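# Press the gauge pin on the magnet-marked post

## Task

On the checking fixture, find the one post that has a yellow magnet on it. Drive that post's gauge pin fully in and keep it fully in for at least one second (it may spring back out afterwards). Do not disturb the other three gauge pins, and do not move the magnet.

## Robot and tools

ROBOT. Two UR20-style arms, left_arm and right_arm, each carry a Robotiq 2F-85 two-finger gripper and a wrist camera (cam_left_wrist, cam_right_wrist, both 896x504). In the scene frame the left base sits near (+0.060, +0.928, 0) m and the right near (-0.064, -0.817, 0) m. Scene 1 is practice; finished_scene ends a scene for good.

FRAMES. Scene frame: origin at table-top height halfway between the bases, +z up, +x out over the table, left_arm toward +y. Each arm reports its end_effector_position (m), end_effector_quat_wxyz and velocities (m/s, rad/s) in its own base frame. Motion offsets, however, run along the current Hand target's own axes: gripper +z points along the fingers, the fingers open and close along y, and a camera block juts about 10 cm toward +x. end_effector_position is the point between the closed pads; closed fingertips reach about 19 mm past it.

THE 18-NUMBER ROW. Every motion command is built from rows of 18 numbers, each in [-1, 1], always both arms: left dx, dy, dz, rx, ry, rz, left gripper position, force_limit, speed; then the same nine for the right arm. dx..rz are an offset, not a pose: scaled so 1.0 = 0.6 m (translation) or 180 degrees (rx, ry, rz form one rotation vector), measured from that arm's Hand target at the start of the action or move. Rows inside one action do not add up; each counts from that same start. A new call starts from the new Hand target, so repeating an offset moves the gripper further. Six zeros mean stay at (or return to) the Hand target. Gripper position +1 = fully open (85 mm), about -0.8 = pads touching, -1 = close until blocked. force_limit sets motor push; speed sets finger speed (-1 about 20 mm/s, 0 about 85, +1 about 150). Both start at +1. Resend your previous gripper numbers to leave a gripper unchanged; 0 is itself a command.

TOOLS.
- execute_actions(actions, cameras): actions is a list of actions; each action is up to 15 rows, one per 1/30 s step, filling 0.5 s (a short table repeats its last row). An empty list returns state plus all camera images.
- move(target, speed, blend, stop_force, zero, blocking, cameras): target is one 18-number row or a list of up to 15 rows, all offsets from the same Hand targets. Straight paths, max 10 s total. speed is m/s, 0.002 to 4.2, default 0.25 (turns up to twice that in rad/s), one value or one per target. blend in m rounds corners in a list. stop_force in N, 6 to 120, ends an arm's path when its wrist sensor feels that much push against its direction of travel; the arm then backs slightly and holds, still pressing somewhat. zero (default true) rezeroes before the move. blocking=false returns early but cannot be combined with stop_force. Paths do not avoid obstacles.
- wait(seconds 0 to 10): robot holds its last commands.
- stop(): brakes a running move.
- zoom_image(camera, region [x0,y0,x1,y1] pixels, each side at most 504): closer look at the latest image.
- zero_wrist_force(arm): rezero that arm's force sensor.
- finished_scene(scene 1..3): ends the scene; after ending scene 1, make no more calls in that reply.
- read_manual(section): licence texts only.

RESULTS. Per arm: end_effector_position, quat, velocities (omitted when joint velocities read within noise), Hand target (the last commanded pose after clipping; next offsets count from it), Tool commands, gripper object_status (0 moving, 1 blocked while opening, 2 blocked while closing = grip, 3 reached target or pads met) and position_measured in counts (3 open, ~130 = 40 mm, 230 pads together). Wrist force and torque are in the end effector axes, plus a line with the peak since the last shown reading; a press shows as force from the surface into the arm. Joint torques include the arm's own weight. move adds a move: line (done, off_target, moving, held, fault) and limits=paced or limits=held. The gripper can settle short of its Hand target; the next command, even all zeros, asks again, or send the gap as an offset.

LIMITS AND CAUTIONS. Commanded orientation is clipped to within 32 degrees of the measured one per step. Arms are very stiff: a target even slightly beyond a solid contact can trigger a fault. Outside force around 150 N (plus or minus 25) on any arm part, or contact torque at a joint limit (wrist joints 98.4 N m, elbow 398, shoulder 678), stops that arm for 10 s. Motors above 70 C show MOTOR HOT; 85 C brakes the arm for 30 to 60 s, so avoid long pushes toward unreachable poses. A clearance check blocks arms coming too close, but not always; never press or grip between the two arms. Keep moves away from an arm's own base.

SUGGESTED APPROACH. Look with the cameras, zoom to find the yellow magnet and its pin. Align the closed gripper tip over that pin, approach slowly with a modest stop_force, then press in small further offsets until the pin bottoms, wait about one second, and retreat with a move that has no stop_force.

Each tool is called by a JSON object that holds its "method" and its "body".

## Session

{"method": "execute_actions", "body": {"actions": []}}

Scene clock: 0.00 s.
left_arm: end_effector_position=(+0.3071, -0.4220, +0.1602) position_measured=3 object_status=3 end_effector_quat_wxyz=(+0.066, +0.956, -0.074, +0.275) | right_arm: end_effector_position=(+0.4900, -0.3027, +0.2369) position_measured=3 object_status=3 end_effector_quat_wxyz=(+0.548, -0.467, -0.511, -0.471)
Joint positions: left_arm=[-1.763 -1.739 2.857 -2.766 -1.003 1.555] | right_arm=[2.511 -2.074 -2.06 -2.212 2.389 -0.015]
Joint velocities: within noise
Joint torques (N m): no reading
Motor temperatures (°C): left_arm=[24 35 26 38 34 33] | right_arm=[28 35 35 36 33 38]
Wrist force (N): no reading
Wrist torque (N m): no reading
Wrist force, peak (N): no reading
Hand target: left_arm +0.3071, -0.4220, +0.1602; +0.066, +0.956, -0.074, +0.275 | right_arm +0.4900, -0.3027, +0.2369; +0.548, -0.467, -0.511, -0.471
Tool commands: left_gripper/position=+1.0 left_gripper/force_limit=+1.0 left_gripper/speed=+1.0 right_gripper/position=+1.0 right_gripper/force_limit=+1.0 right_gripper/speed=+1.0
camera_calibration:
cam_left_wrist: T_world_to_cam=[[-0.204299, -0.976285, 0.0716159, -0.353754], [-0.955218, 0.182823, -0.232669, 0.427195], [0.214058, -0.115943, -0.969916, 0.170568], [0, 0, 0, 1]] pos_world=[0.299281, -0.40369, 0.290166]
cam_right_wrist: T_world_to_cam=[[0.98966, 0.130322, -0.059914, -0.419077], [-0.0206188, -0.284112, -0.958569, 0.167032], [-0.141945, 0.949893, -0.278487, 0.549542], [0, 0, 0, 1]] pos_world=[0.496192, -0.419935, 0.288044]

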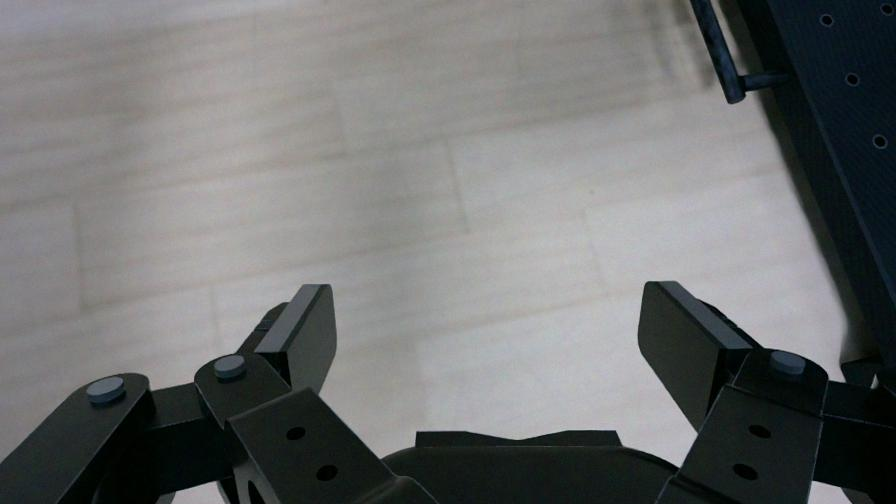

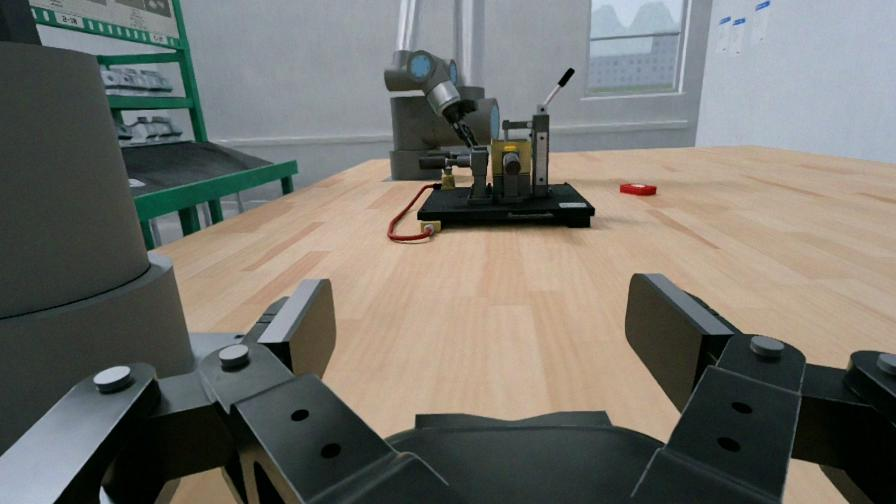

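{"method": "zoom_image", "body": {"camera": "cam_right_wrist", "region": [380, 50, 620, 250]}}

{"method": "zoom_image", "body": {"camera": "cam_right_wrist", "region": [410, 90, 560, 220]}}

Scaled by 2.100 from the camera's 896x504 image, which has a finer 1280x720 frame.

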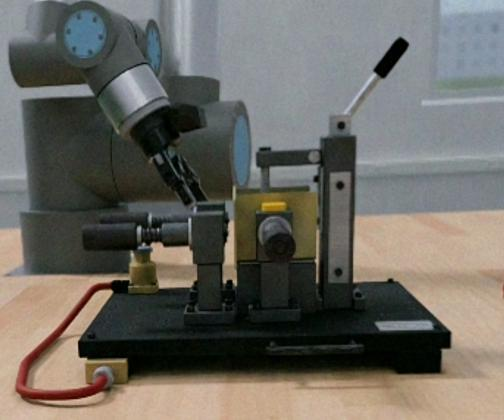

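Scaled by 3.360 from the camera's 896x504 image, which has a finer 1280x720 frame.

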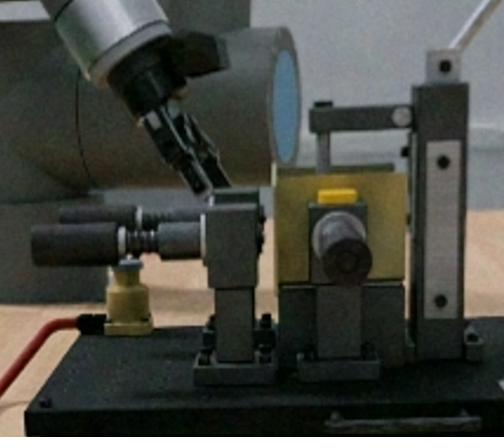

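{"method": "move", "body": {"target": [0,0,0,0,0,0,1,1,1,-0.12,0.13,0.949,-0.056,-0.179,0.004,-0.9,-1,0], "speed": 0.5, "cameras": ["cam_right_wrist"]}}

{"method": "zoom_image", "body": {"camera": "cam_right_wrist", "region": [380, 30, 580, 230]}}

Scene clock: 3.97 s.
left_arm: end_effector_position=(+0.3071, -0.4220, +0.1602) position_measured=3 object_status=3 end_effector_quat_wxyz=(+0.066, +0.956, -0.074, +0.275) | right_arm: end_effector_position=(+0.4964, +0.2743, +0.1870) position_measured=232 object_status=3 end_effector_quat_wxyz=(-0.345, +0.628, +0.597, +0.362)
Joint positions: left_arm=[-1.763 -1.739 2.857 -2.766 -1.003 1.555] | right_arm=[3.536 -2.107 -2.784 0.818 2.469 2.332]
Joint torques (N m): left_arm=[-0.64 -13.69 -55.82 -10.13 3.43 -0.55] | right_arm=[23.02 83.53 -20.14 15.76 -0.37 5.54]
Wrist force (N): left_arm=[0.1 -0.1 -0.3] | right_arm=[-0.1 0.7 1.6]
Wrist torque (N m): left_arm=[-0.03 -0.02 0.00] | right_arm=[0.48 0.19 -0.42]
Wrist force, peak (N): left_arm=[0.3 0.3 -0.4] | right_arm=[0.3 2.8 5.4]
Hand target: left_arm +0.3071, -0.4220, +0.1602; +0.066, +0.956, -0.074, +0.275 | right_arm +0.4963, +0.2743, +0.1869; -0.345, +0.628, +0.597, +0.362
Off the commanded pose: left_arm 0.000 m, 0 deg | right_arm 0.000 m, 0 deg.
move: done
camera_calibration:
cam_right_wrist: T_world_to_cam=[[0.997852, -0.0578463, -0.0307426, -0.46139], [-0.0637309, -0.748671, -0.659872, 0.376194], [0.0151551, 0.660414, -0.750749, 0.0782106], [0, 0, 0, 1]] pos_world=[0.483189, 0.203305, 0.292772]
Images, in order (width x height): cam_right_wrist 896x504.

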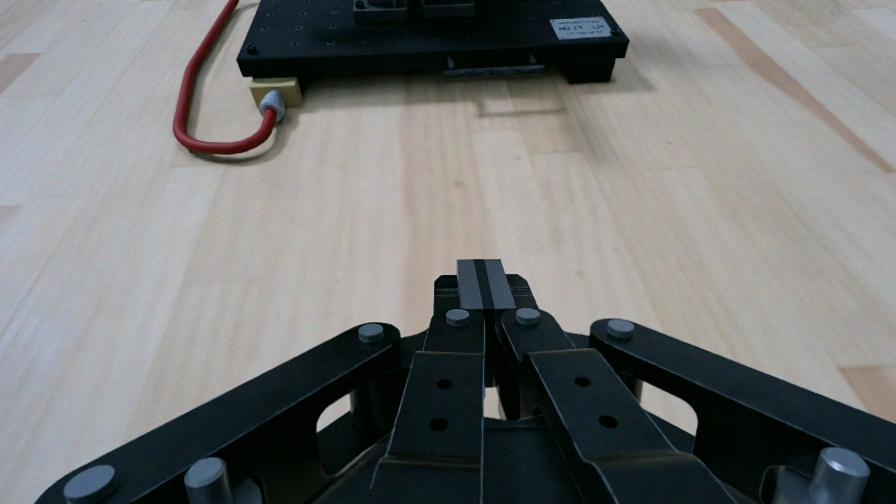

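Scaled by 2.520 from the camera's 896x504 image, which has a finer 1280x720 frame.

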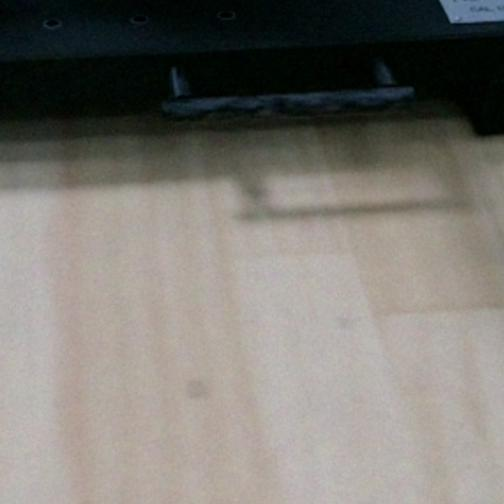

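{"method": "move", "body": {"target": [0,0,0,0,0,0,1,1,1,0.2135,-0.0067,0.443,0.0101,0,-0.0058,-0.9,-1,0], "speed": 0.4, "cameras": ["cam_right_wrist"]}}

{"method": "zoom_image", "body": {"camera": "cam_right_wrist", "region": [340, 20, 600, 330]}}

Scene clock: 7.33 s.
left_arm: end_effector_position=(+0.3071, -0.4220, +0.1602) position_measured=3 object_status=3 end_effector_quat_wxyz=(+0.066, +0.956, -0.074, +0.275) | right_arm: end_effector_position=(+0.5069, +0.5682, +0.1650) position_measured=232 object_status=3 end_effector_quat_wxyz=(-0.352, +0.617, +0.608, +0.356)
Joint positions: left_arm=[-1.763 -1.739 2.857 -2.766 -1.003 1.555] | right_arm=[4.002 -2.203 -2.602 1.017 2.161 2.745]
Joint torques (N m): left_arm=[-1.09 -16.76 -53.11 -9.93 2.86 -1.41] | right_arm=[12.44 108.7 23.02 5.24 0.36 5.84]
Wrist force (N): left_arm=[0.0 0.0 -0.3] | right_arm=[-0.8 0.8 1.4]
Wrist torque (N m): left_arm=[0.00 0.01 0.00] | right_arm=[0.42 0.22 -0.29]
Wrist force, peak (N): left_arm=[0.4 0.1 -0.4] | right_arm=[1.0 1.2 5.3]
Hand target: left_arm +0.3071, -0.4220, +0.1602; +0.066, +0.956, -0.074, +0.275 | right_arm +0.5069, +0.5684, +0.1650; -0.352, +0.617, +0.608, +0.356
Off the commanded pose: left_arm 0.000 m, 0 deg | right_arm 0.000 m, 0 deg.
move: done
camera_calibration:
cam_right_wrist: T_world_to_cam=[[0.999296, -0.0213967, -0.0308013, -0.477012], [-0.0364088, -0.750484, -0.659885, 0.569607], [-0.00899656, 0.660542, -0.750735, -0.120429], [0, 0, 0, 1]] pos_world=[0.496332, 0.496823, 0.270772]
Images, in order (width x height): cam_right_wrist 896x504.

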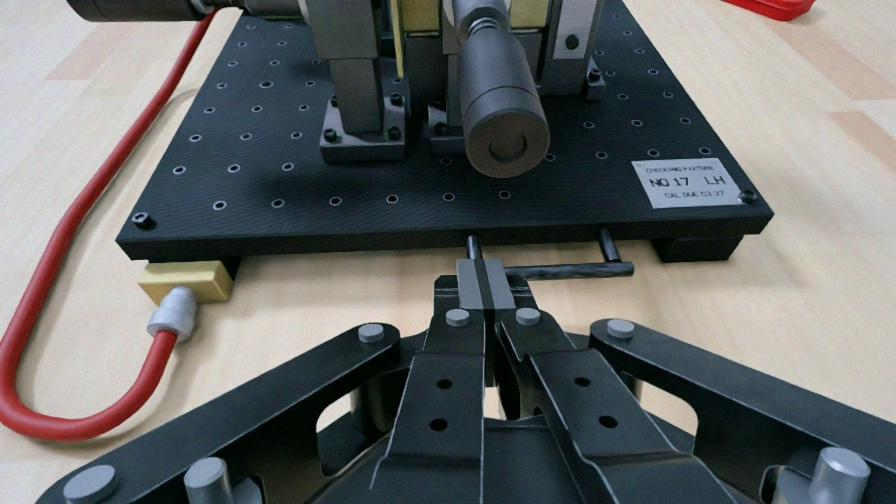

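Scaled by 1.626 from the camera's 896x504 image, which has a finer 1280x720 frame.

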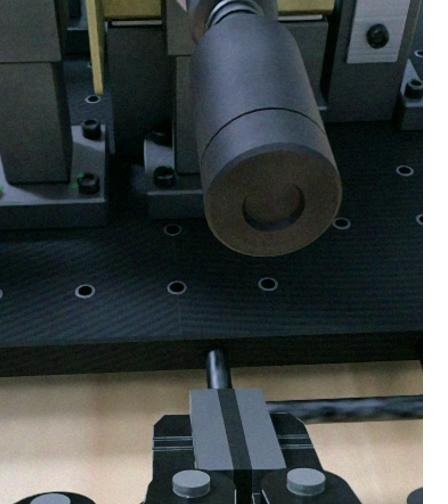

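{"method": "move", "body": {"target": [[0,0,0,0,0,0,1,1,1,0.038,0.0292,0.0593,0,0,0,-0.9,-1,0],[0,0,0,0,0,0,1,1,1,0.0513,0.0289,0.0824,0,0,0,-0.9,-1,0],[0,0,0,0,0,0,1,1,1,0.0588,0.0287,0.0954,0,0,0,-0.9,-1,0],[0,0,0,0,0,0,1,1,1,0.0822,0.0281,0.1358,0,0,0,-0.9,-1,0]], "speed": [0.15,0.05,0.02,0.006], "stop_force": 40}}

{"method": "wait", "body": {"seconds": 1.2, "cameras": ["cam_right_wrist"]}}

Scene clock: 12.77 s.
left_arm: end_effector_position=(+0.3071, -0.4220, +0.1602) position_measured=3 object_status=3 end_effector_quat_wxyz=(+0.066, +0.956, -0.074, +0.275) | right_arm: end_effector_position=(+0.5250, +0.6491, +0.1669) position_measured=232 object_status=3 end_effector_quat_wxyz=(-0.352, +0.617, +0.608, +0.356)
Joint positions: left_arm=[-1.763 -1.739 2.857 -2.766 -1.003 1.555] | right_arm=[4.066 -2.198 -2.513 0.948 2.109 2.791]
Joint torques (N m): left_arm=[0.39 -11.7 -57.59 -9.46 3.58 -1.76] | right_arm=[6.09 120.15 28.82 10.18 6.33 -7.23]
Wrist force (N): left_arm=[0.2 0.1 0.1] | right_arm=[-17.8 -6.4 -45.3]
Wrist torque (N m): left_arm=[0.01 -0.03 0.00] | right_arm=[0.70 0.22 -0.45]
Wrist force, peak (N): left_arm=[0.5 0.1 -0.3] | right_arm=[-22.4 -5.2 -61.1]
Hand target: left_arm +0.3071, -0.4220, +0.1602; +0.066, +0.956, -0.074, +0.275 | right_arm +0.5250, +0.6491, +0.1669; -0.352, +0.617, +0.608, +0.356 (not the last commanded pose)
Off the commanded pose: left_arm 0.000 m, 0 deg | right_arm 0.014 m, 0 deg.
move: contact (right_arm); path passed 3 of 4 targets

Scene clock: 13.97 s.
left_arm: end_effector_position=(+0.3071, -0.4220, +0.1602) position_measured=3 object_status=3 end_effector_quat_wxyz=(+0.066, +0.956, -0.074, +0.275) | right_arm: end_effector_position=(+0.5250, +0.6491, +0.1669) position_measured=232 object_status=3 end_effector_quat_wxyz=(-0.352, +0.617, +0.608, +0.356)
Joint positions: left_arm=[-1.763 -1.739 2.857 -2.766 -1.003 1.555] | right_arm=[4.066 -2.198 -2.513 0.948 2.109 2.791]
Joint torques (N m): left_arm=[2.9 -11.31 -55.32 -9.73 3.17 -1.73] | right_arm=[-1.97 127.49 28.58 11.37 5.92 -7.21]
Wrist force (N): left_arm=[0.2 -0.2 -0.1] | right_arm=[-15.7 -6.4 -43.5]
Wrist torque (N m): left_arm=[-0.04 -0.02 0.00] | right_arm=[0.68 0.17 -0.44]
Wrist force, peak (N): left_arm=[-0.5 -0.1 -0.2] | right_arm=[-17.2 -6.1 -45.3]
Hand target: left_arm +0.3071, -0.4220, +0.1602; +0.066, +0.956, -0.074, +0.275 | right_arm +0.5250, +0.6491, +0.1669; -0.352, +0.617, +0.608, +0.356 (not the last commanded pose)
Tool commands: left_gripper/position=+1.0 left_gripper/force_limit=+1.0 left_gripper/speed=+1.0 right_gripper/position=-0.9 right_gripper/force_limit=-1.0 right_gripper/speed=+0.0
Off the commanded pose: left_arm 0.000 m, 0 deg | right_arm 0.014 m, 0 deg.
wait: 1.20 s; at rest by 0.17 s
camera_calibration:
cam_right_wrist: T_world_to_cam=[[0.999296, -0.0213972, -0.0308017, -0.49331], [-0.0364094, -0.750484, -0.659885, 0.632235], [-0.00899655, 0.660542, -0.750735, -0.172278], [0, 0, 0, 1]] pos_world=[0.514432, 0.577723, 0.272672]
Images, in order (width x height): cam_right_wrist 896x504.

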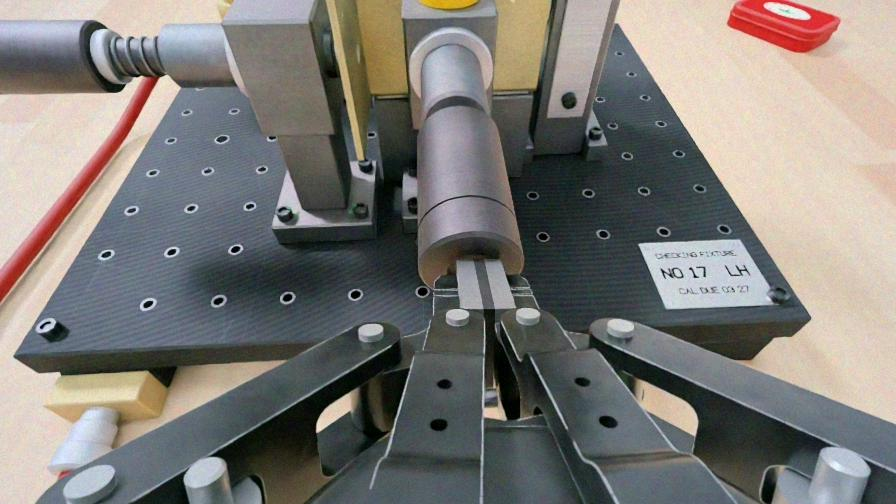

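Fully in and held; retreating.

{"method": "move", "body": {"target": [0,0,0,0,0,0,1,1,1,-0.0417,0.001,-0.0722,0,0,0,-0.9,-1,0], "speed": 0.1}}

{"method": "finished_scene", "body": {"scene": 3}}

Scene clock: 15.03 s.
left_arm: end_effector_position=(+0.3071, -0.4220, +0.1602) position_measured=3 object_status=3 end_effector_quat_wxyz=(+0.066, +0.956, -0.074, +0.275) | right_arm: end_effector_position=(+0.5249, +0.5992, +0.1669) position_measured=232 object_status=3 end_effector_quat_wxyz=(-0.352, +0.617, +0.608, +0.356)
Joint positions: left_arm=[-1.763 -1.739 2.857 -2.766 -1.003 1.555] | right_arm=[4.013 -2.195 -2.556 0.968 2.152 2.754]
Joint torques (N m): left_arm=[3.23 -16.4 -57.08 -9.74 2.73 -1.69] | right_arm=[-23.7 150.81 -6.73 14.86 6.6 -7.58]
Wrist force (N): left_arm=[-0.1 0.0 -0.3] | right_arm=[-1.1 0.0 1.7]
Wrist torque (N m): left_arm=[-0.01 0.02 0.00] | right_arm=[0.25 0.28 0.13]
Wrist force, peak (N): left_arm=[0.3 0.3 0.0] | right_arm=[-16.5 -6.6 -43.0]
Hand target: left_arm +0.3071, -0.4220, +0.1602; +0.066, +0.956, -0.074, +0.275 | right_arm +0.5249, +0.5991, +0.1669; -0.352, +0.617, +0.608, +0.356
Off the commanded pose: left_arm 0.000 m, 0 deg | right_arm 0.000 m, 0 deg.
move: done

The scene is finished: the task was done.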